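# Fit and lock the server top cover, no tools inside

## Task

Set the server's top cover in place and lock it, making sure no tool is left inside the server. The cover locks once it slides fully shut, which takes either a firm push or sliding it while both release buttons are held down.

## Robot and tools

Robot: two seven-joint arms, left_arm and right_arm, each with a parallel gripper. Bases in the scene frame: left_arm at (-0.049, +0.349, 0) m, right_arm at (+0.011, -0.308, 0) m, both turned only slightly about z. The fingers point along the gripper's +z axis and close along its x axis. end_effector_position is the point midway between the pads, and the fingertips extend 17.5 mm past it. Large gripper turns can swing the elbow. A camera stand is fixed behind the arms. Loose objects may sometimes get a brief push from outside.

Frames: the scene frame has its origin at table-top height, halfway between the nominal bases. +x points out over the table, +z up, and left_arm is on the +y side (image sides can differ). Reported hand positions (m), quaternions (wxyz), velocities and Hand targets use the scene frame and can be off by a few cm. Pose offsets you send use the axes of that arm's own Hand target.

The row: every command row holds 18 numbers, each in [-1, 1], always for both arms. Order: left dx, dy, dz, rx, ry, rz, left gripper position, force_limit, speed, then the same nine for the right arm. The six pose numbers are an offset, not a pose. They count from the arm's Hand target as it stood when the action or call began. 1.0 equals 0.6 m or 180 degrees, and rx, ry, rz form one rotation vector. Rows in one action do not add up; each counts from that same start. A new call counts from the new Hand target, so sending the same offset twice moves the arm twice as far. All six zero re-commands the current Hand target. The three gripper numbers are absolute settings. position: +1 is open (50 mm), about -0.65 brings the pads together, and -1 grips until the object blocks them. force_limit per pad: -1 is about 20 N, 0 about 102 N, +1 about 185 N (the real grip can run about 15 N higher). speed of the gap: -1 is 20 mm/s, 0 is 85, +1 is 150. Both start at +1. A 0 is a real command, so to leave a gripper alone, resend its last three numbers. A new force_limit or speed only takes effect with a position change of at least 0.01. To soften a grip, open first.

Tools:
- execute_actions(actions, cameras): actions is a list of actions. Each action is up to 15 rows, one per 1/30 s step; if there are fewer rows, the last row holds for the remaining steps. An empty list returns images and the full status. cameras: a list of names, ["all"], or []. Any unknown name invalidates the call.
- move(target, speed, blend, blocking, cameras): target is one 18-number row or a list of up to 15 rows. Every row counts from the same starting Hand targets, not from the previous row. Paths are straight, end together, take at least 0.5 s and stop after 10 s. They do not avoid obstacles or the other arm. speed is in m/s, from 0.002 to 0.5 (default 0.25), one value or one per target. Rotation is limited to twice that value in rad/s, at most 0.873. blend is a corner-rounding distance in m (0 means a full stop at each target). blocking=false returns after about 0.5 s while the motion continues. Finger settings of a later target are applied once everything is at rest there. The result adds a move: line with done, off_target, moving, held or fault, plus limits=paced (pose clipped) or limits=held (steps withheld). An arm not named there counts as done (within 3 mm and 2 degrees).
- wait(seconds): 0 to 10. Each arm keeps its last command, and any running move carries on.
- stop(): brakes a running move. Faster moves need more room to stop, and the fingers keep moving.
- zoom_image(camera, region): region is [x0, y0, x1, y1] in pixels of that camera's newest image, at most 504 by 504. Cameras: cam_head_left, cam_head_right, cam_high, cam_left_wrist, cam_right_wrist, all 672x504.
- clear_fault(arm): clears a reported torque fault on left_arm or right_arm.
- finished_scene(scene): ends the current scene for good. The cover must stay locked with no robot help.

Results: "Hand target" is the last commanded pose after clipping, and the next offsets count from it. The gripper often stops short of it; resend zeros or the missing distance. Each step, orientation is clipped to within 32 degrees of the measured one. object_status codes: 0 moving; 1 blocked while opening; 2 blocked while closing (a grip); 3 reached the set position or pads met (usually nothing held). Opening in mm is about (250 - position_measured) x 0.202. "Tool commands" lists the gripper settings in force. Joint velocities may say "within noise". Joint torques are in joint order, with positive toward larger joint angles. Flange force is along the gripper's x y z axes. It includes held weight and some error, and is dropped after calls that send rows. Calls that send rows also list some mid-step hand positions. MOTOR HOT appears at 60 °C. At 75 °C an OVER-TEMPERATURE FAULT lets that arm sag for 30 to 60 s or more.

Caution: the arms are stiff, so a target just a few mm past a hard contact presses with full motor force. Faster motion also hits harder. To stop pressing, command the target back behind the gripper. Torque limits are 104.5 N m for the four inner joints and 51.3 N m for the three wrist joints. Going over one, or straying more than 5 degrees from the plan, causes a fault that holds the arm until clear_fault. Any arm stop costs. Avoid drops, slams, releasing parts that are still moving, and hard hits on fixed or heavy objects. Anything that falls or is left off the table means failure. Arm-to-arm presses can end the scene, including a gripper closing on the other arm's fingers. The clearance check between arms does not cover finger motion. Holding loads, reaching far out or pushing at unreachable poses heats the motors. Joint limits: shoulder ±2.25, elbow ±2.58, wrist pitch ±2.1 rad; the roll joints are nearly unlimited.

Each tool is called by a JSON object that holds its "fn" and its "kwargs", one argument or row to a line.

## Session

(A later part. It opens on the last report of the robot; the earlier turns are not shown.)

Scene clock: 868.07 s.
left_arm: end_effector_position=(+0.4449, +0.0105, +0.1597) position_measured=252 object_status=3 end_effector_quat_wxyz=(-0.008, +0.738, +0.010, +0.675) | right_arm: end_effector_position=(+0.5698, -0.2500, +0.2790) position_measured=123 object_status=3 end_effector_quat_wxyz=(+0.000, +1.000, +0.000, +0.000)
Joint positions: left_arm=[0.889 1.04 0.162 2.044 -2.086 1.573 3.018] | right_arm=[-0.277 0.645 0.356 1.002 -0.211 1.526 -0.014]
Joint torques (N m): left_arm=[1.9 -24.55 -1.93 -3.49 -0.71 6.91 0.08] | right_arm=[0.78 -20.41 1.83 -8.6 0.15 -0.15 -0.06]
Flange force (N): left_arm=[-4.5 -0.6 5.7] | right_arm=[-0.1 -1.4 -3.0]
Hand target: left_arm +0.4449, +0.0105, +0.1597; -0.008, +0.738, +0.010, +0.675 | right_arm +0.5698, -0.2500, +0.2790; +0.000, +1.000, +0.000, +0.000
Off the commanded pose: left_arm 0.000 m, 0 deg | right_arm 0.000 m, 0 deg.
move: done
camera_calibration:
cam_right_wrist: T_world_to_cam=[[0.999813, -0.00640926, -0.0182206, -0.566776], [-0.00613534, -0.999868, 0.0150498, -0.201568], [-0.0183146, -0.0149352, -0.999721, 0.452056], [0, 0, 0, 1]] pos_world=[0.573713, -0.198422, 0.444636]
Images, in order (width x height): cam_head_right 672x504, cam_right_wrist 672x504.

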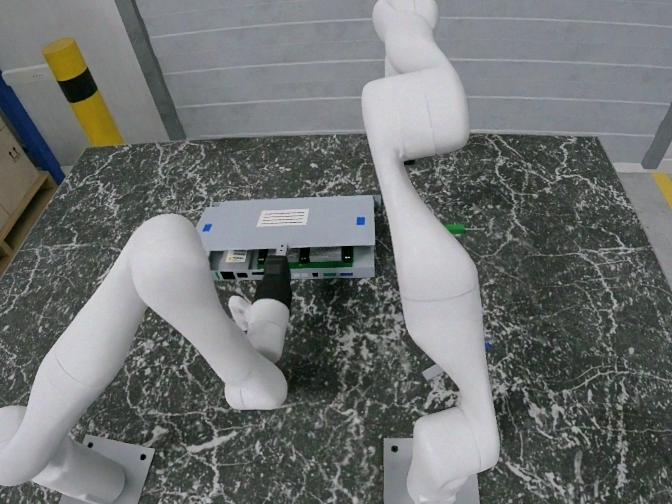

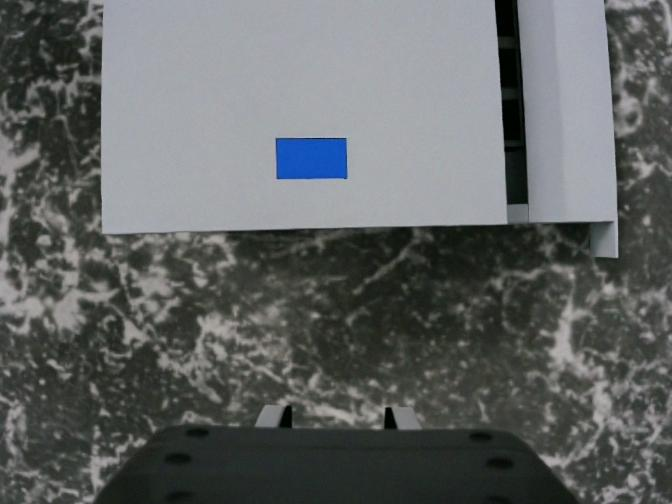

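{"fn": "move", "kwargs": {
  "target": [-0.0973,0.0004,0.0296,-0.00166,0,0.00015,-1,0.3,-1,0,0,0,0,0,0,0.2,-0.4,-0.8],
  "speed": 0.06,
  "cameras": ["cam_right_wrist","cam_high","cam_head_left"]
}}

{"fn": "zoom_image", "kwargs": {
  "camera": "cam_high",
  "region": [220, 200, 440, 385]
}}

{"fn": "zoom_image", "kwargs": {
  "camera": "cam_right_wrist",
  "region": [440, 100, 640, 300]
}}

{"fn": "zoom_image", "kwargs": {
  "camera": "cam_head_left",
  "region": [170, 180, 390, 290]
}}

Scene clock: 889.77 s.
left_arm: end_effector_position=(+0.4575, +0.0105, +0.1001) position_measured=252 object_status=3 end_effector_quat_wxyz=(-0.007, +0.738, +0.008, +0.675) | right_arm: end_effector_position=(+0.5698, -0.2500, +0.2790) position_measured=123 object_status=3 end_effector_quat_wxyz=(+0.000, +1.000, +0.000, +0.000)
Joint positions: left_arm=[0.878 1.194 0.132 1.968 -2.134 1.596 3.091] | right_arm=[-0.277 0.645 0.356 1.002 -0.211 1.526 -0.014]
Joint torques (N m): left_arm=[2.34 -25.31 -1.78 -2.95 -0.49 6.62 0.23] | right_arm=[0.79 -20.47 1.8 -8.6 0.14 -0.15 -0.06]
Flange force (N): left_arm=[-4.6 -1.3 5.8] | right_arm=[0.0 -1.4 -3.0]
Hand target: left_arm +0.4575, +0.0105, +0.1000; -0.007, +0.738, +0.008, +0.675 | right_arm +0.5698, -0.2500, +0.2790; +0.000, +1.000, +0.000, +0.000
Off the commanded pose: left_arm 0.000 m, 0 deg | right_arm 0.000 m, 0 deg.
move: done
camera_calibration:
cam_right_wrist: T_world_to_cam=[[0.999813, -0.00640926, -0.0182206, -0.566776], [-0.00613534, -0.999868, 0.0150498, -0.201568], [-0.0183146, -0.0149352, -0.999721, 0.452056], [0, 0, 0, 1]] pos_world=[0.573713, -0.198422, 0.444636]
Images, in order (width x height): cam_head_left 672x504, cam_high 672x504, cam_right_wrist 672x504.

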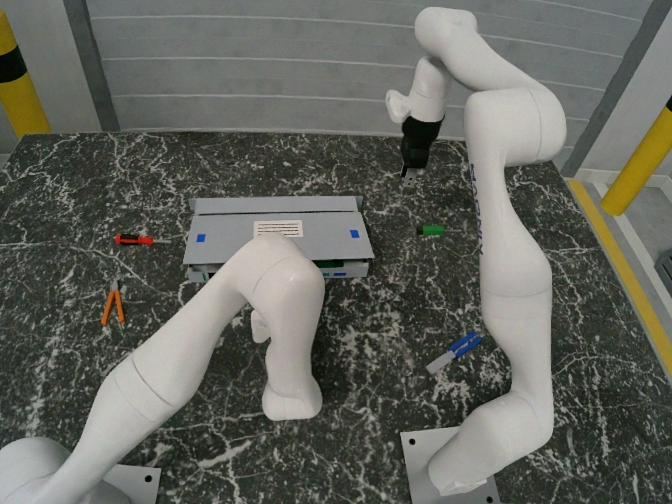

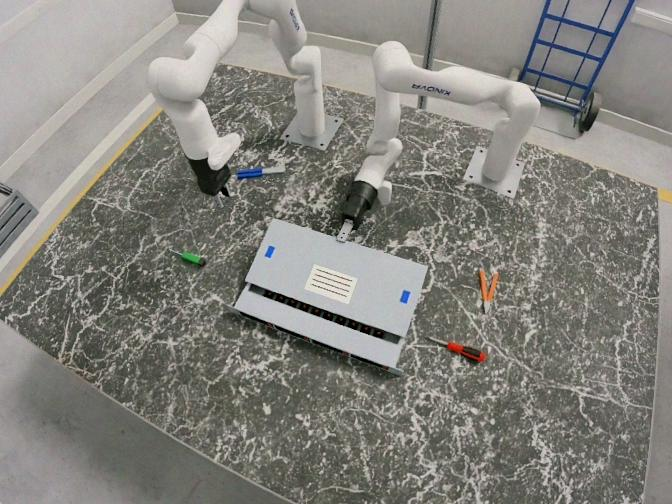

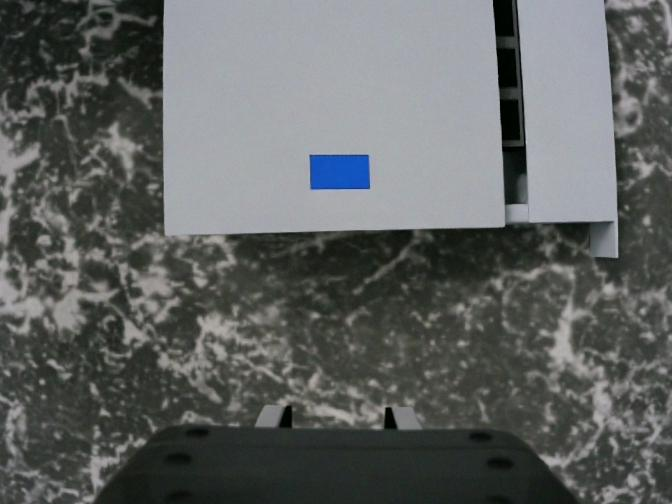

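Scaled by 2.291 from the camera's 672x504 image, which has a finer 960x720 frame.

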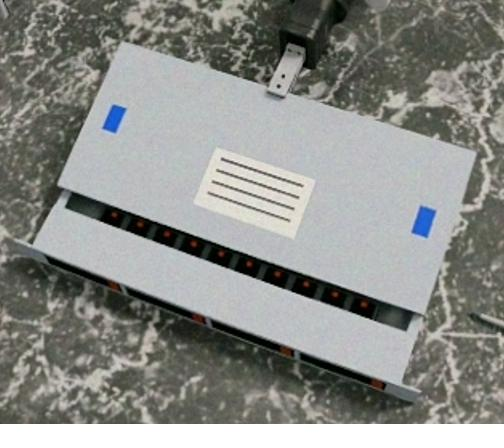

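Scaled by 2.520.

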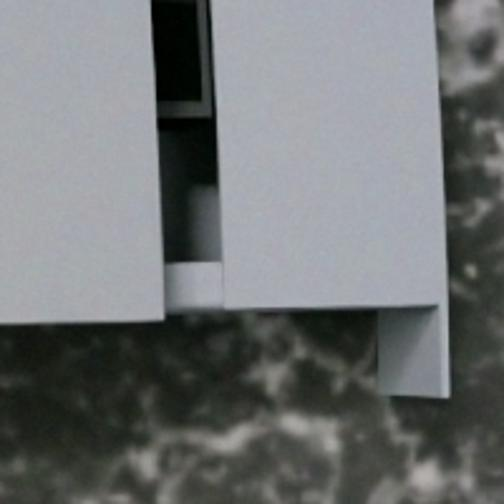

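Scaled by 2.291 from the camera's 672x504 image, which has a finer 960x720 frame.

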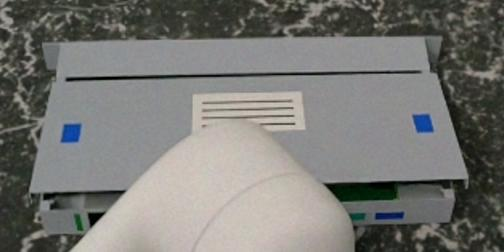

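{"fn": "move", "kwargs": {
  "target": [-0.02324,0,0.00203,0,0,0,-1,0.3,-1,0,0,0,0,0,0,0.2,-0.4,-0.8],
  "speed": 0.03,
  "cameras": ["cam_right_wrist"]
}}

{"fn": "zoom_image", "kwargs": {
  "camera": "cam_right_wrist",
  "region": [440, 100, 640, 300]
}}

Scene clock: 895.93 s.
left_arm: end_effector_position=(+0.4574, +0.0104, +0.0860) position_measured=252 object_status=3 end_effector_quat_wxyz=(-0.006, +0.738, +0.008, +0.675) | right_arm: end_effector_position=(+0.5698, -0.2500, +0.2790) position_measured=123 object_status=3 end_effector_quat_wxyz=(+0.000, +1.000, +0.000, +0.000)
Joint positions: left_arm=[0.88 1.23 0.129 1.949 -2.138 1.604 3.106] | right_arm=[-0.277 0.645 0.356 1.002 -0.211 1.526 -0.014]
Joint torques (N m): left_arm=[0.98 -25.65 -2.64 -5.43 -1.99 5.85 0.43] | right_arm=[0.79 -20.45 1.83 -8.64 0.13 -0.15 -0.04]
Flange force (N): left_arm=[-2.4 -5.6 -5.0] | right_arm=[-0.3 -1.4 -2.9]
Hand target: left_arm +0.4575, +0.0105, +0.0860; -0.007, +0.738, +0.008, +0.675 | right_arm +0.5698, -0.2500, +0.2790; +0.000, +1.000, +0.000, +0.000
Off the commanded pose: left_arm 0.000 m, 0 deg | right_arm 0.000 m, 0 deg.
move: done
camera_calibration:
cam_right_wrist: T_world_to_cam=[[0.999813, -0.00640926, -0.0182206, -0.566776], [-0.00613534, -0.999868, 0.0150498, -0.201568], [-0.0183146, -0.0149352, -0.999721, 0.452056], [0, 0, 0, 1]] pos_world=[0.573713, -0.198422, 0.444636]
Images, in order (width x height): cam_right_wrist 672x504.

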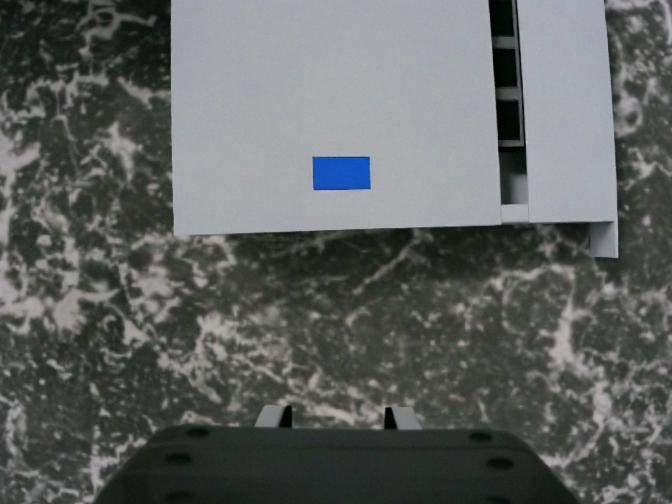

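Scaled by 2.520.

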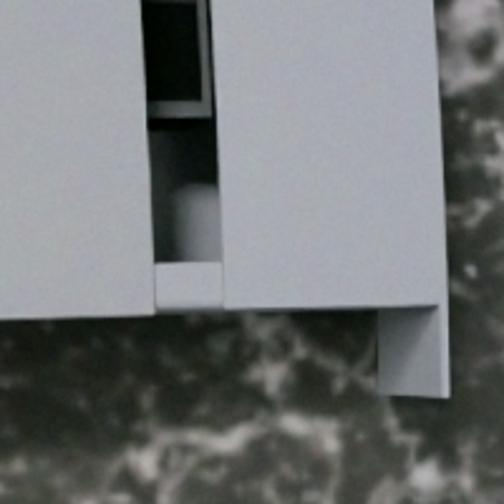

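{"fn": "execute_actions", "kwargs": {
  "actions": [],
  "cameras": ["cam_high","cam_head_left","cam_head_right"]
}}

{"fn": "zoom_image", "kwargs": {
  "camera": "cam_high",
  "region": [370, 260, 440, 370]
}}

{"fn": "zoom_image", "kwargs": {
  "camera": "cam_high",
  "region": [220, 210, 320, 330]
}}

{"fn": "zoom_image", "kwargs": {
  "camera": "cam_head_left",
  "region": [175, 185, 265, 295]
}}

{"fn": "zoom_image", "kwargs": {
  "camera": "cam_head_left",
  "region": [300, 185, 390, 295]
}}

Scene clock: 905.80 s.
left_arm: end_effector_position=(+0.4575, +0.0105, +0.0860) position_measured=252 object_status=3 end_effector_quat_wxyz=(-0.007, +0.738, +0.008, +0.675) | right_arm: end_effector_position=(+0.5698, -0.2500, +0.2790) position_measured=123 object_status=3 end_effector_quat_wxyz=(+0.000, +1.000, +0.000, +0.000)
Joint positions: left_arm=[0.88 1.23 0.129 1.949 -2.138 1.603 3.106] | right_arm=[-0.277 0.645 0.356 1.002 -0.211 1.526 -0.014]
Joint velocities: within noise
Joint torques (N m): left_arm=[0.91 -25.57 -2.74 -5.52 -2.11 5.82 0.41] | right_arm=[0.81 -20.46 1.83 -8.65 0.14 -0.17 -0.04]
Flange force (N): left_arm=[-2.1 -5.7 -5.7] | right_arm=[-0.3 -1.5 -2.9]
Hand target: left_arm +0.4575, +0.0105, +0.0860; -0.007, +0.738, +0.008, +0.675 | right_arm +0.5698, -0.2500, +0.2790; +0.000, +1.000, +0.000, +0.000
Tool commands: left_gripper/position=-1.0 left_gripper/force_limit=+0.3 left_gripper/speed=-1.0 right_gripper/position=+0.2 right_gripper/force_limit=-0.4 right_gripper/speed=-0.8
Off the commanded pose: left_arm 0.000 m, 0 deg | right_arm 0.000 m, 0 deg.
Images, in order (width x height): cam_head_left 672x504, cam_head_right 672x504, cam_high 672x504.

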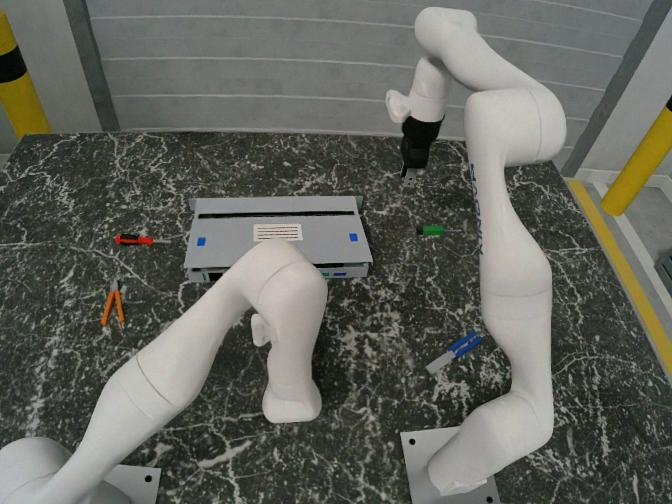

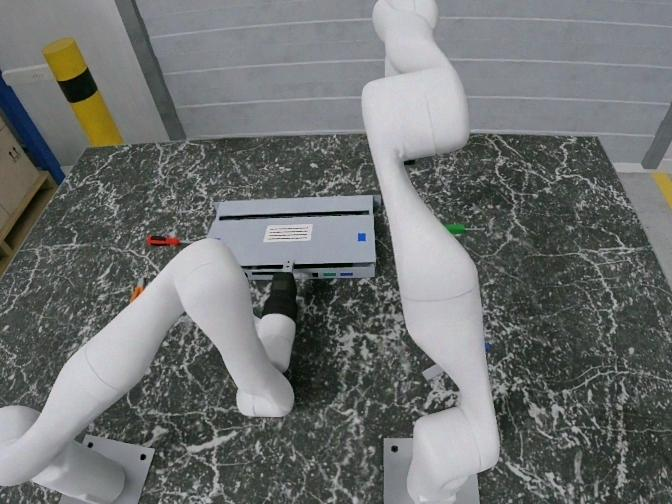

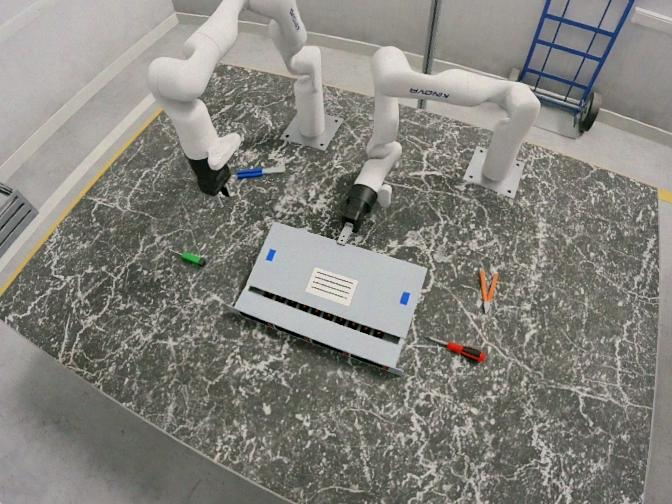

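Scaled by 4.582 from the camera's 672x504 image, which has a finer 960x720 frame.

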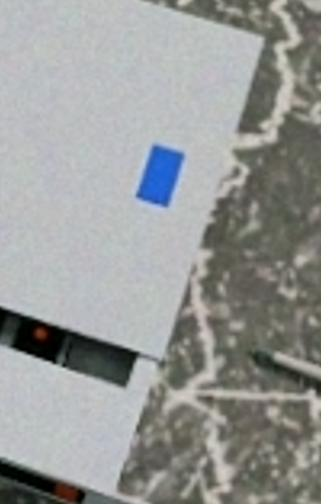

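Scaled by 4.200 from the camera's 672x504 image, which has a finer 960x720 frame.

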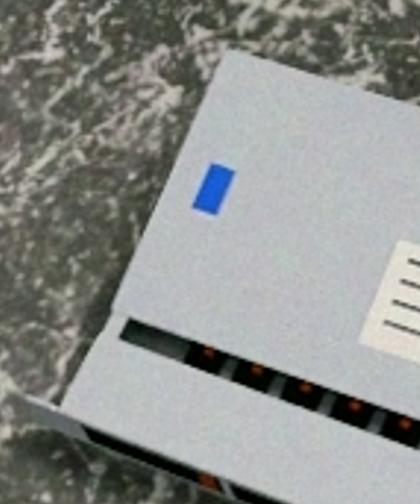

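Scaled by 4.582 from the camera's 672x504 image, which has a finer 960x720 frame.

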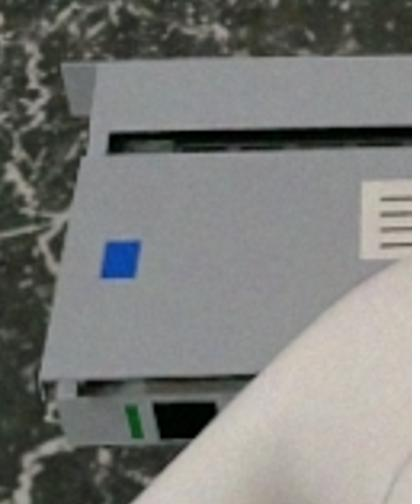

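Scaled by 4.582 from the camera's 672x504 image, which has a finer 960x720 frame.

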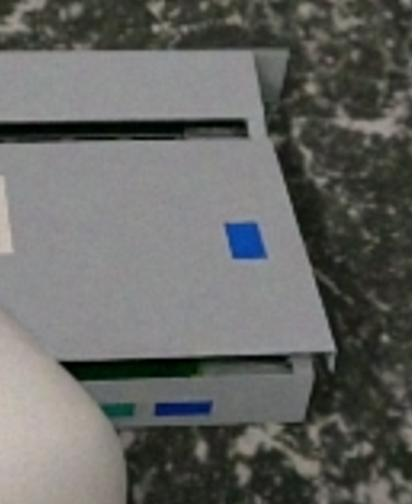

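{"fn": "zoom_image", "kwargs": {
  "camera": "cam_head_right",
  "region": [255, 240, 325, 300]
}}

{"fn": "zoom_image", "kwargs": {
  "camera": "cam_high",
  "region": [315, 205, 385, 265]
}}

Scaled by 7.200 from the camera's 672x504 image, which has a finer 960x720 frame.

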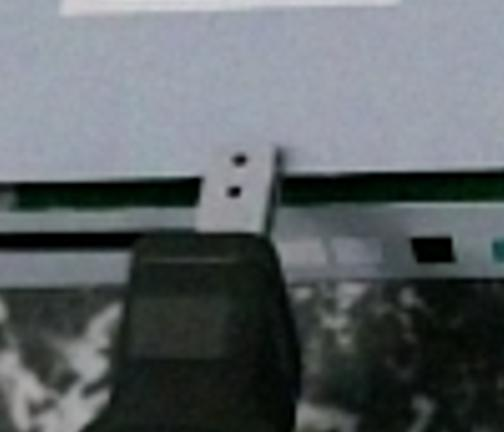

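Scaled by 7.200 from the camera's 672x504 image, which has a finer 960x720 frame.

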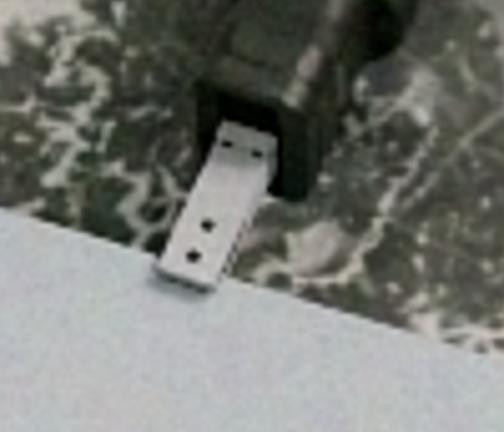

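{"fn": "move", "kwargs": {
  "target": [
    [0,0,0,0,0,0,-0.518,0.3,-1,0,0,0,0,0,0,0.2,-0.4,-0.8],
    [0.0015,0,-0.0115,0,0,0,-0.518,0.3,-1,0,0,0,0,0,0,0.2,-0.4,-0.8]
  ],
  "speed": [0.03,0.05],
  "cameras": ["cam_right_wrist","cam_head_right","cam_high"]
}}

{"fn": "zoom_image", "kwargs": {
  "camera": "cam_right_wrist",
  "region": [440, 100, 640, 300]
}}

{"fn": "zoom_image", "kwargs": {
  "camera": "cam_high",
  "region": [315, 205, 385, 265]
}}

Scene clock: 933.17 s.
left_arm: end_effector_position=(+0.4507, +0.0103, +0.0875) position_measured=230 object_status=3 end_effector_quat_wxyz=(-0.006, +0.738, +0.008, +0.675) | right_arm: end_effector_position=(+0.5698, -0.2500, +0.2790) position_measured=123 object_status=3 end_effector_quat_wxyz=(+0.000, +1.000, +0.000, +0.000)
Joint positions: left_arm=[0.89 1.227 0.135 1.96 -2.125 1.614 3.112] | right_arm=[-0.277 0.645 0.356 1.002 -0.211 1.526 -0.014]
Joint torques (N m): left_arm=[2.25 -22.72 -0.52 -1.21 0.11 4.84 0.24] | right_arm=[0.78 -20.42 1.81 -8.62 0.19 -0.1 -0.08]
Flange force (N): left_arm=[-1.5 -0.2 7.0] | right_arm=[-0.3 -1.3 -2.8]
Hand target: left_arm +0.4507, +0.0103, +0.0875; -0.006, +0.738, +0.008, +0.675 | right_arm +0.5698, -0.2500, +0.2790; +0.000, +1.000, +0.000, +0.000
Off the commanded pose: left_arm 0.000 m, 0 deg | right_arm 0.000 m, 0 deg.
move: done
camera_calibration:
cam_right_wrist: T_world_to_cam=[[0.999813, -0.00640926, -0.0182206, -0.566776], [-0.00613534, -0.999868, 0.0150498, -0.201568], [-0.0183146, -0.0149352, -0.999721, 0.452056], [0, 0, 0, 1]] pos_world=[0.573713, -0.198422, 0.444636]
Images, in order (width x height): cam_head_right 672x504, cam_high 672x504, cam_right_wrist 672x504.

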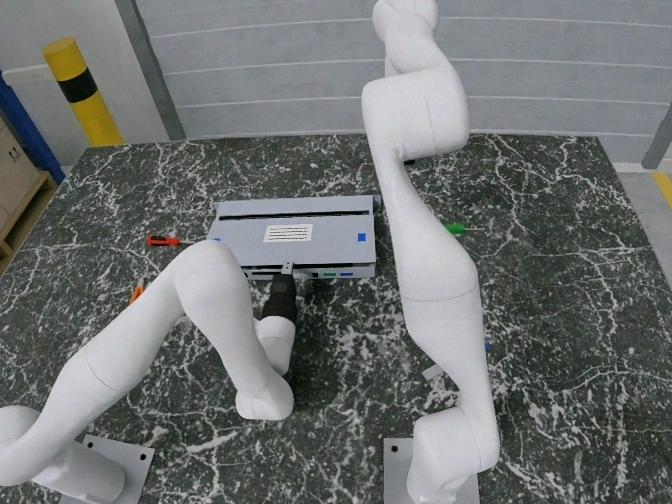

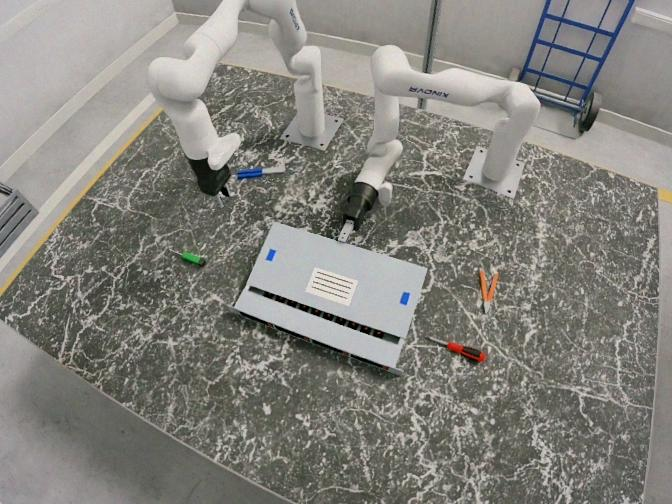

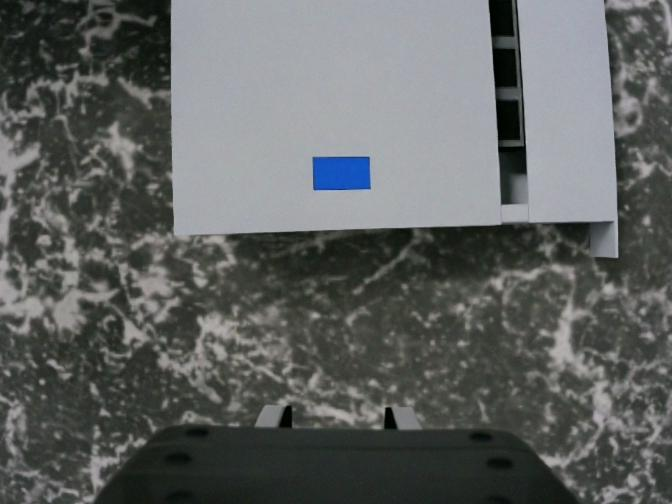

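Scaled by 2.520.

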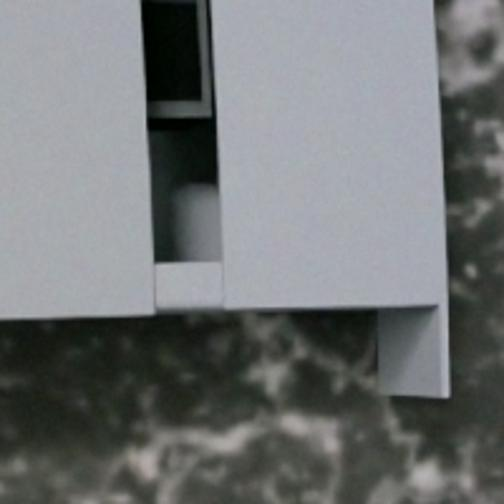

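Scaled by 7.200 from the camera's 672x504 image, which has a finer 960x720 frame.

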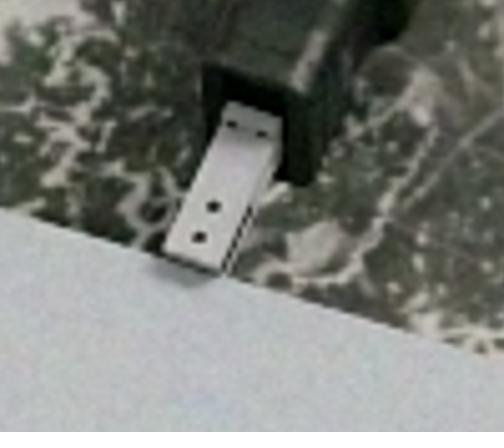

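{"fn": "move", "kwargs": {
  "target": [-0.0575,0,0.0042,0,0,0,-0.518,0.3,-1,0,0,0,0,0,0,0.2,-0.4,-0.8],
  "speed": 0.04,
  "cameras": ["cam_right_wrist","cam_head_right","cam_high"]
}}

{"fn": "zoom_image", "kwargs": {
  "camera": "cam_right_wrist",
  "region": [440, 100, 640, 300]
}}

{"fn": "zoom_image", "kwargs": {
  "camera": "cam_high",
  "region": [315, 205, 385, 265]
}}

Scene clock: 942.50 s.
left_arm: end_effector_position=(+0.4502, +0.0103, +0.0531) position_measured=230 object_status=3 end_effector_quat_wxyz=(-0.006, +0.737, +0.008, +0.675) | right_arm: end_effector_position=(+0.5698, -0.2500, +0.2790) position_measured=123 object_status=3 end_effector_quat_wxyz=(+0.000, +1.000, +0.000, +0.000)
Joint positions: left_arm=[0.895 1.314 0.128 1.909 -2.131 1.63 3.144] | right_arm=[-0.277 0.645 0.356 1.002 -0.211 1.526 -0.014]
Joint torques (N m): left_arm=[0.84 -14.25 2.23 -1.28 -1.66 -1.77 0.3] | right_arm=[0.81 -20.39 1.78 -8.65 0.14 -0.14 -0.07]
Flange force (N): left_arm=[16.7 -5.8 -6.8] | right_arm=[-0.5 -1.4 -2.8]
Hand target: left_arm +0.4501, +0.0103, +0.0529; -0.007, +0.738, +0.008, +0.675 | right_arm +0.5698, -0.2500, +0.2790; +0.000, +1.000, +0.000, +0.000
Off the commanded pose: left_arm 0.000 m, 0 deg | right_arm 0.000 m, 0 deg.
move: done
camera_calibration:
cam_right_wrist: T_world_to_cam=[[0.999813, -0.00640926, -0.0182206, -0.566776], [-0.00613534, -0.999868, 0.0150498, -0.201568], [-0.0183146, -0.0149352, -0.999721, 0.452056], [0, 0, 0, 1]] pos_world=[0.573713, -0.198422, 0.444636]
Images, in order (width x height): cam_head_right 672x504, cam_high 672x504, cam_right_wrist 672x504.

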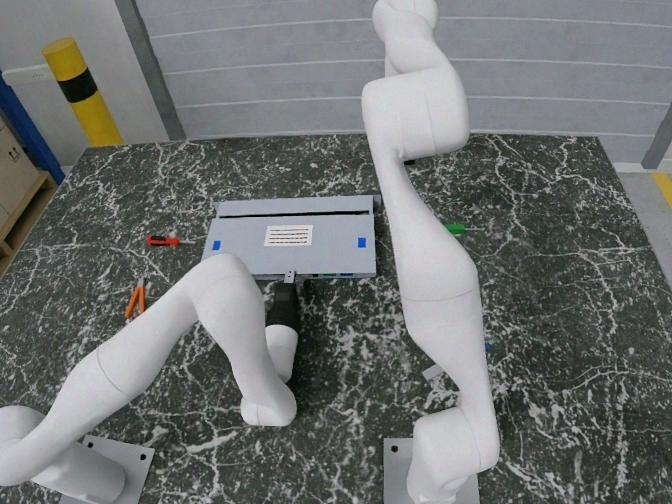

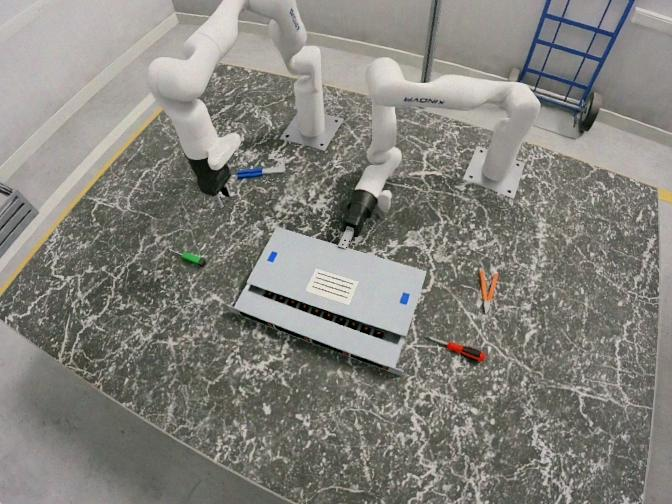

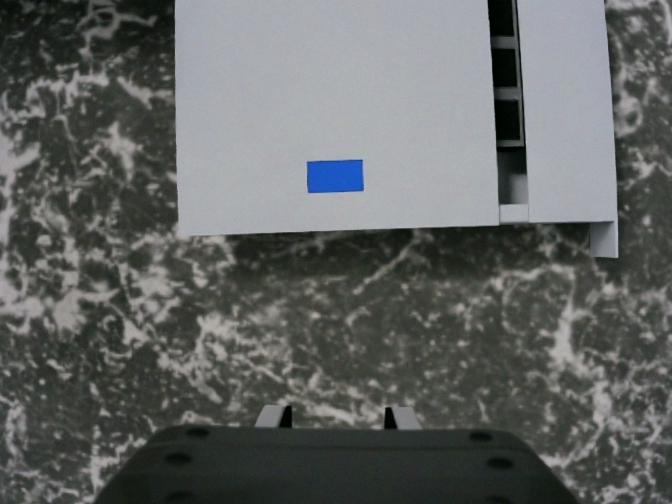

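Scaled by 2.520.

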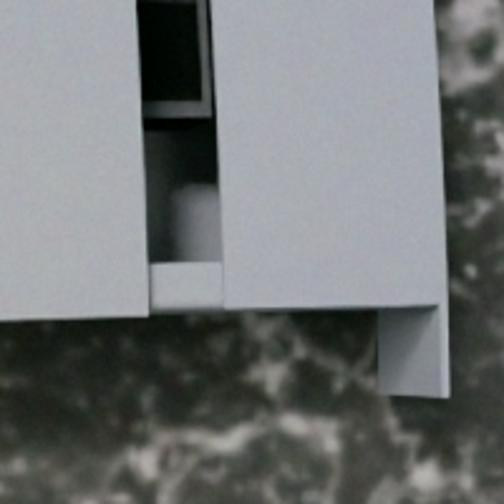

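Scaled by 7.200 from the camera's 672x504 image, which has a finer 960x720 frame.

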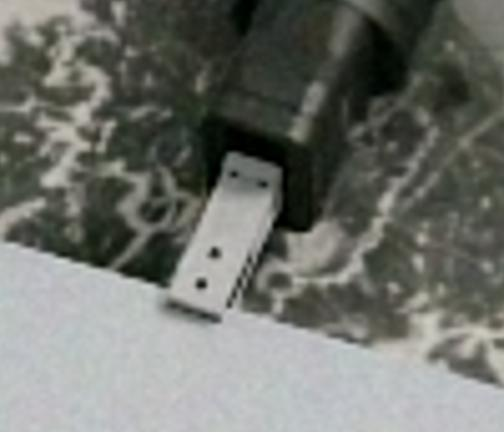

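{"fn": "move", "kwargs": {
  "target": [
    [0.0025,0,-0.0002,0,0,0,-1,0.3,-1,0,0,0,0,0,0,0.2,-0.4,-0.8],
    [0.0083,0,-0.0007,0,0,0,-1,0.3,-1,0,0,0,0,0,0,0.2,-0.4,-0.8],
    [0.0093,0,0.0095,0,0,0,-1,0.3,-1,0,0,0,0,0,0,0.2,-0.4,-0.8]
  ],
  "speed": [0.03,0.03,0.03],
  "cameras": ["cam_right_wrist"]
}}

{"fn": "zoom_image", "kwargs": {
  "camera": "cam_right_wrist",
  "region": [440, 100, 640, 300]
}}

Scene clock: 959.90 s.
left_arm: end_effector_position=(+0.4563, +0.0104, +0.0580) position_measured=252 object_status=3 end_effector_quat_wxyz=(-0.006, +0.738, +0.008, +0.675) | right_arm: end_effector_position=(+0.5698, -0.2500, +0.2790) position_measured=123 object_status=3 end_effector_quat_wxyz=(+0.000, +1.000, +0.000, +0.000)
Joint positions: left_arm=[0.885 1.301 0.123 1.909 -2.142 1.618 3.134] | right_arm=[-0.277 0.645 0.356 1.002 -0.211 1.526 -0.014]
Joint torques (N m): left_arm=[-0.48 -22.96 -1.53 -3.41 -0.59 3.58 1.03] | right_arm=[0.76 -20.47 1.82 -8.65 0.15 -0.15 -0.08]
Flange force (N): left_arm=[1.4 -2.2 -4.2] | right_arm=[-0.2 -1.3 -2.8]
Hand target: left_arm +0.4563, +0.0104, +0.0580; -0.006, +0.738, +0.008, +0.675 | right_arm +0.5698, -0.2500, +0.2790; +0.000, +1.000, +0.000, +0.000
Off the commanded pose: left_arm 0.000 m, 0 deg | right_arm 0.000 m, 0 deg.
move: done
camera_calibration:
cam_right_wrist: T_world_to_cam=[[0.999813, -0.00640926, -0.0182206, -0.566776], [-0.00613534, -0.999868, 0.0150498, -0.201568], [-0.0183146, -0.0149352, -0.999721, 0.452056], [0, 0, 0, 1]] pos_world=[0.573713, -0.198422, 0.444636]
Images, in order (width x height): cam_right_wrist 672x504.

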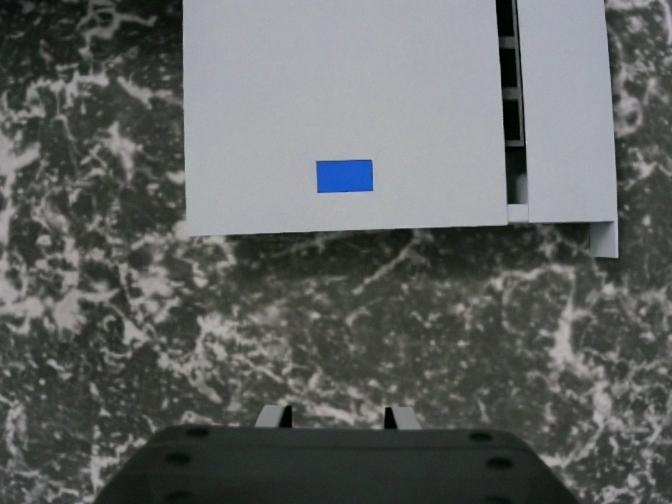

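Scaled by 2.520.

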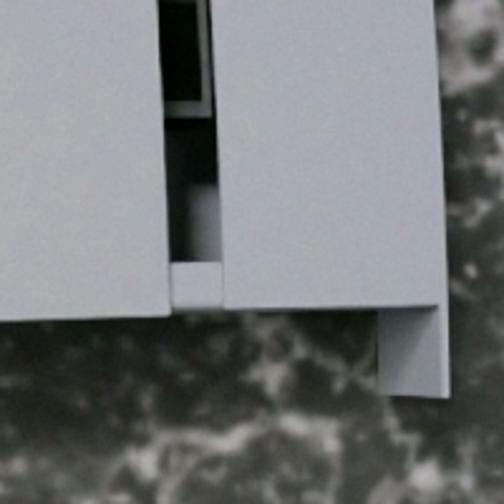

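{"fn": "move", "kwargs": {
  "target": [
    [0,0,0,0,0,0,-0.518,0.3,-1,0,0,0,0,0,0,0.2,-0.4,-0.8],
    [-0.00996,0,0.00087,0,0,0,-0.518,0.3,-1,0,0,0,0,0,0,0.2,-0.4,-0.8]
  ],
  "speed": [0.03,0.03],
  "cameras": ["cam_right_wrist"]
}}

{"fn": "zoom_image", "kwargs": {
  "camera": "cam_right_wrist",
  "region": [440, 100, 640, 300]
}}

{"fn": "zoom_image", "kwargs": {
  "camera": "cam_right_wrist",
  "region": [100, 100, 300, 300]
}}

Scene clock: 967.87 s.
left_arm: end_effector_position=(+0.4563, +0.0104, +0.0521) position_measured=230 object_status=3 end_effector_quat_wxyz=(-0.007, +0.737, +0.008, +0.675) | right_arm: end_effector_position=(+0.5698, -0.2500, +0.2790) position_measured=123 object_status=3 end_effector_quat_wxyz=(+0.000, +1.000, +0.000, +0.000)
Joint positions: left_arm=[0.886 1.316 0.122 1.899 -2.143 1.621 3.138] | right_arm=[-0.277 0.645 0.356 1.002 -0.211 1.526 -0.014]
Joint torques (N m): left_arm=[1.05 -16.62 1.33 -0.73 -0.64 0.23 0.3] | right_arm=[0.76 -20.48 1.82 -8.65 0.11 -0.14 -0.07]
Flange force (N): left_arm=[11.1 -2.9 -1.5] | right_arm=[-0.2 -1.3 -2.8]
Hand target: left_arm +0.4563, +0.0105, +0.0520; -0.007, +0.738, +0.008, +0.675 | right_arm +0.5698, -0.2500, +0.2790; +0.000, +1.000, +0.000, +0.000
Off the commanded pose: left_arm 0.000 m, 0 deg | right_arm 0.000 m, 0 deg.
move: done
camera_calibration:
cam_right_wrist: T_world_to_cam=[[0.999813, -0.00640926, -0.0182206, -0.566776], [-0.00613534, -0.999868, 0.0150498, -0.201568], [-0.0183146, -0.0149352, -0.999721, 0.452056], [0, 0, 0, 1]] pos_world=[0.573713, -0.198422, 0.444636]
Images, in order (width x height): cam_right_wrist 672x504.

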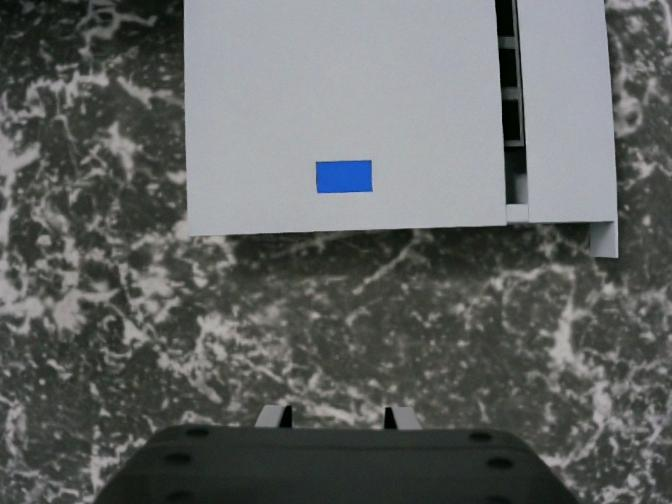

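Scaled by 2.520.

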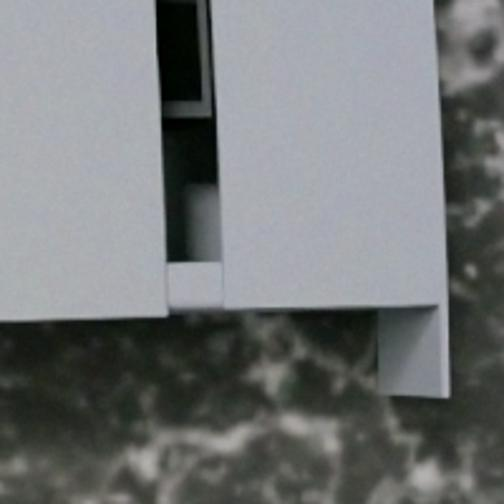

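Scaled by 2.520.

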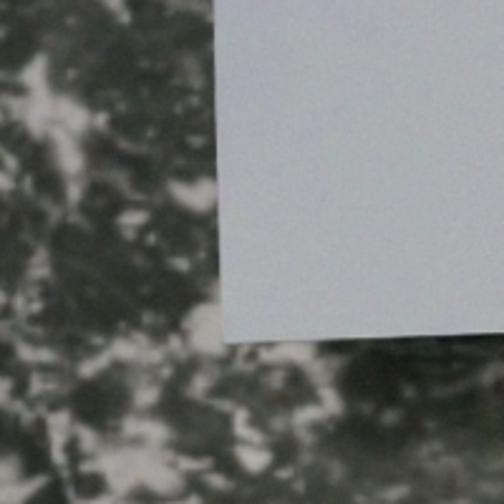

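{"fn": "execute_actions", "kwargs": {
  "actions": [],
  "cameras": ["cam_high","cam_head_left","cam_head_right"]
}}

{"fn": "zoom_image", "kwargs": {
  "camera": "cam_head_left",
  "region": [175, 185, 265, 295]
}}

{"fn": "zoom_image", "kwargs": {
  "camera": "cam_head_left",
  "region": [300, 185, 390, 295]
}}

{"fn": "zoom_image", "kwargs": {
  "camera": "cam_high",
  "region": [370, 250, 440, 350]
}}

{"fn": "zoom_image", "kwargs": {
  "camera": "cam_high",
  "region": [225, 220, 315, 330]
}}

Scene clock: 976.40 s.
left_arm: end_effector_position=(+0.4563, +0.0104, +0.0520) position_measured=230 object_status=3 end_effector_quat_wxyz=(-0.006, +0.738, +0.008, +0.675) | right_arm: end_effector_position=(+0.5698, -0.2500, +0.2790) position_measured=123 object_status=3 end_effector_quat_wxyz=(+0.000, +1.000, +0.000, +0.000)
Joint positions: left_arm=[0.886 1.316 0.122 1.899 -2.143 1.62 3.138] | right_arm=[-0.277 0.645 0.356 1.002 -0.211 1.526 -0.014]
Joint velocities: within noise
Joint torques (N m): left_arm=[1.01 -16.12 1.47 -0.62 -0.7 -0.11 0.31] | right_arm=[0.76 -20.47 1.82 -8.67 0.14 -0.19 -0.05]
Flange force (N): left_arm=[12.0 -2.9 -1.9] | right_arm=[-0.3 -1.3 -2.9]
Hand target: left_arm +0.4563, +0.0104, +0.0520; -0.006, +0.738, +0.008, +0.675 | right_arm +0.5698, -0.2500, +0.2790; +0.000, +1.000, +0.000, +0.000
Tool commands: left_gripper/position=-0.518 left_gripper/force_limit=+0.3 left_gripper/speed=-1.0 right_gripper/position=+0.2 right_gripper/force_limit=-0.4 right_gripper/speed=-0.8
Off the commanded pose: left_arm 0.000 m, 0 deg | right_arm 0.000 m, 0 deg.
Images, in order (width x height): cam_head_left 672x504, cam_head_right 672x504, cam_high 672x504.

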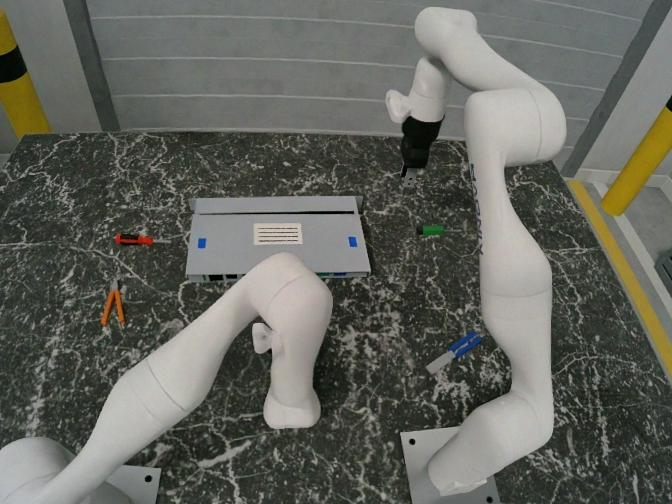

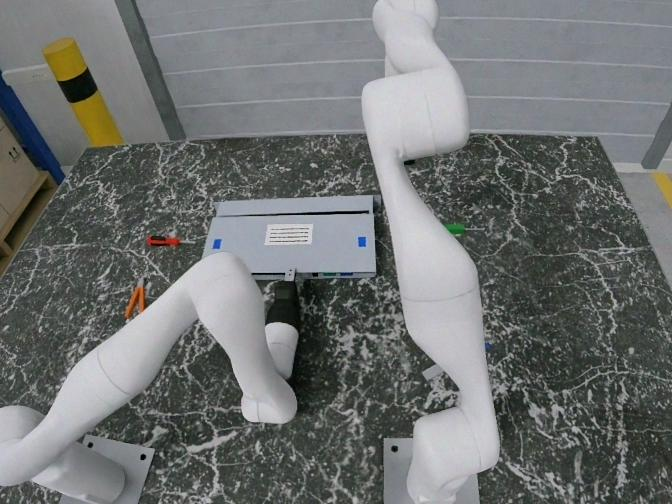

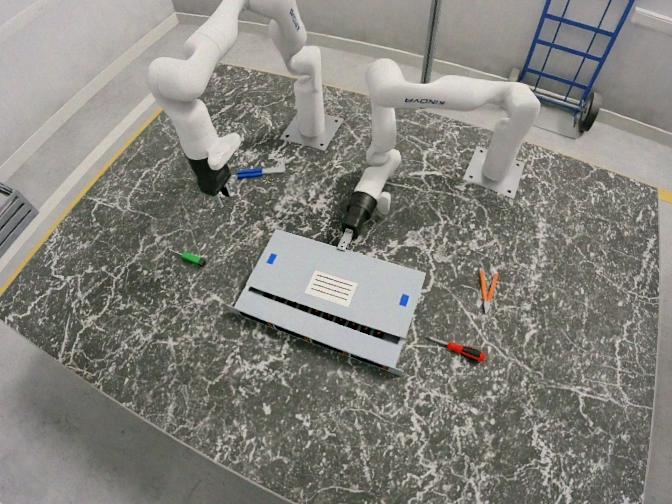

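Scaled by 4.582 from the camera's 672x504 image, which has a finer 960x720 frame.

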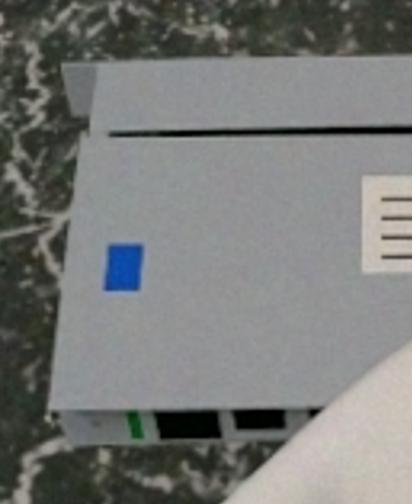

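Scaled by 4.582 from the camera's 672x504 image, which has a finer 960x720 frame.

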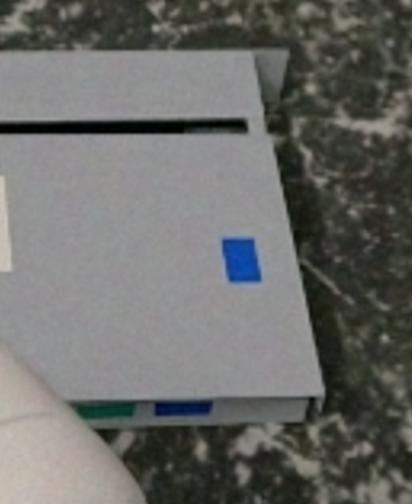

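Scaled by 5.040 from the camera's 672x504 image, which has a finer 960x720 frame.

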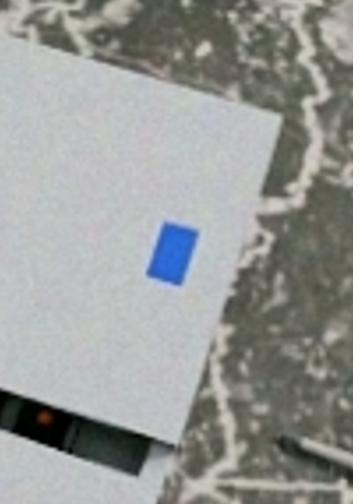

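Scaled by 4.582 from the camera's 672x504 image, which has a finer 960x720 frame.

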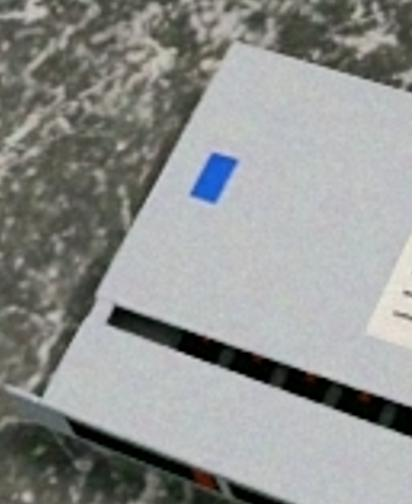

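{"fn": "move", "kwargs": {
  "target": [0,0,0,0,0,0,-0.518,0.3,-1,0,0.3333,0.2483,0.3889,0,0,0.2,-0.4,-0.8],
  "speed": 0.25,
  "cameras": ["cam_right_wrist"]
}}

{"fn": "zoom_image", "kwargs": {
  "camera": "cam_right_wrist",
  "region": [120, 150, 420, 350]
}}

Scene clock: 1007.80 s.
left_arm: end_effector_position=(+0.4563, +0.0104, +0.0520) position_measured=230 object_status=3 end_effector_quat_wxyz=(-0.006, +0.738, +0.008, +0.675) | right_arm: end_effector_position=(+0.5700, -0.4500, +0.1300) position_measured=123 object_status=3 end_effector_quat_wxyz=(-0.574, +0.819, +0.000, +0.000)
Joint positions: left_arm=[0.886 1.316 0.122 1.899 -2.143 1.62 3.138] | right_arm=[0.692 1.454 -0.054 0.407 -0.943 2.021 0.54]
Joint torques (N m): left_arm=[1 -16.09 1.5 -0.64 -0.76 -0.06 0.33] | right_arm=[0.79 -26.69 -2.62 -6.46 -2.46 1.53 -0.07]
Flange force (N): left_arm=[12.1 -2.8 -1.9] | right_arm=no reading
Hand target: left_arm +0.4563, +0.0104, +0.0520; -0.006, +0.738, +0.008, +0.675 | right_arm +0.5700, -0.4500, +0.1300; -0.574, +0.819, +0.000, +0.000
Off the commanded pose: left_arm 0.000 m, 0 deg | right_arm 0.000 m, 0 deg.
move: done
camera_calibration:
cam_right_wrist: T_world_to_cam=[[0.999805, 0.0158304, -0.0118467, -0.561709], [-0.00543241, -0.356169, -0.934406, 0.0134407], [-0.0190114, 0.934287, -0.356014, 0.64402], [0, 0, 0, 1]] pos_world=[0.573916, -0.588021, 0.235185]
Images, in order (width x height): cam_right_wrist 672x504.

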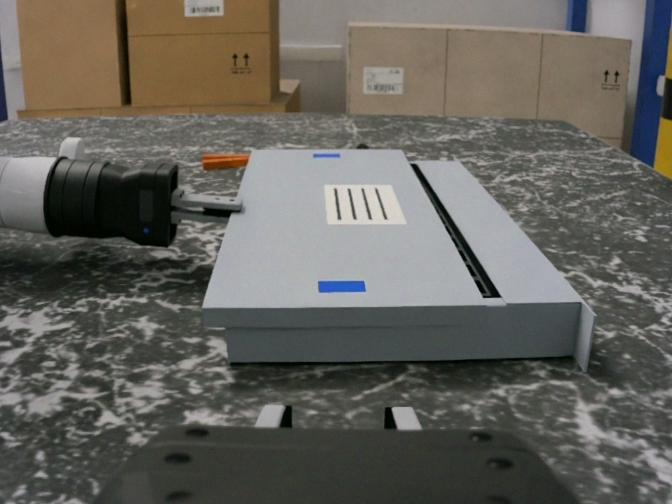

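Scaled by 1.680.

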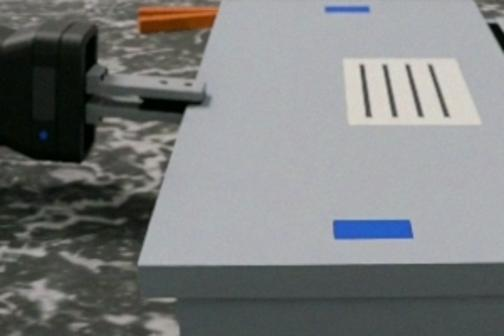

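{"fn": "zoom_image", "kwargs": {
  "camera": "cam_right_wrist",
  "region": [400, 260, 600, 380]
}}

{"fn": "zoom_image", "kwargs": {
  "camera": "cam_right_wrist",
  "region": [190, 280, 390, 380]
}}

{"fn": "zoom_image", "kwargs": {
  "camera": "cam_right_wrist",
  "region": [230, 140, 480, 260]
}}

Scaled by 2.520.

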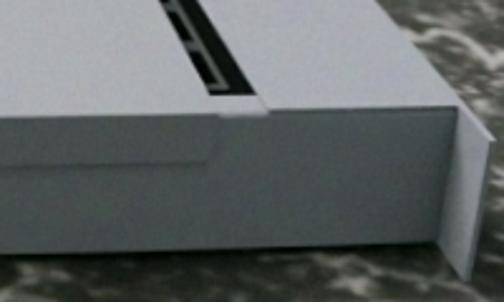

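Scaled by 2.520.

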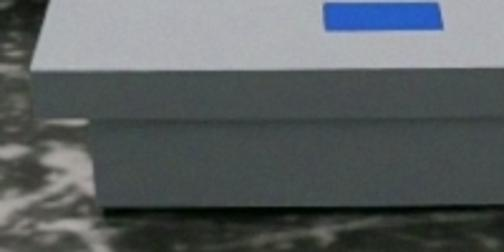

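Scaled by 2.016.

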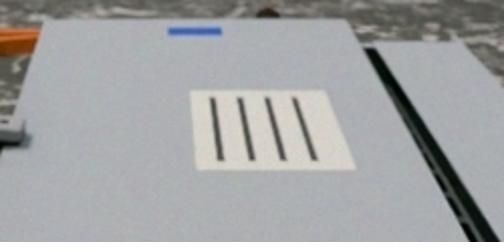

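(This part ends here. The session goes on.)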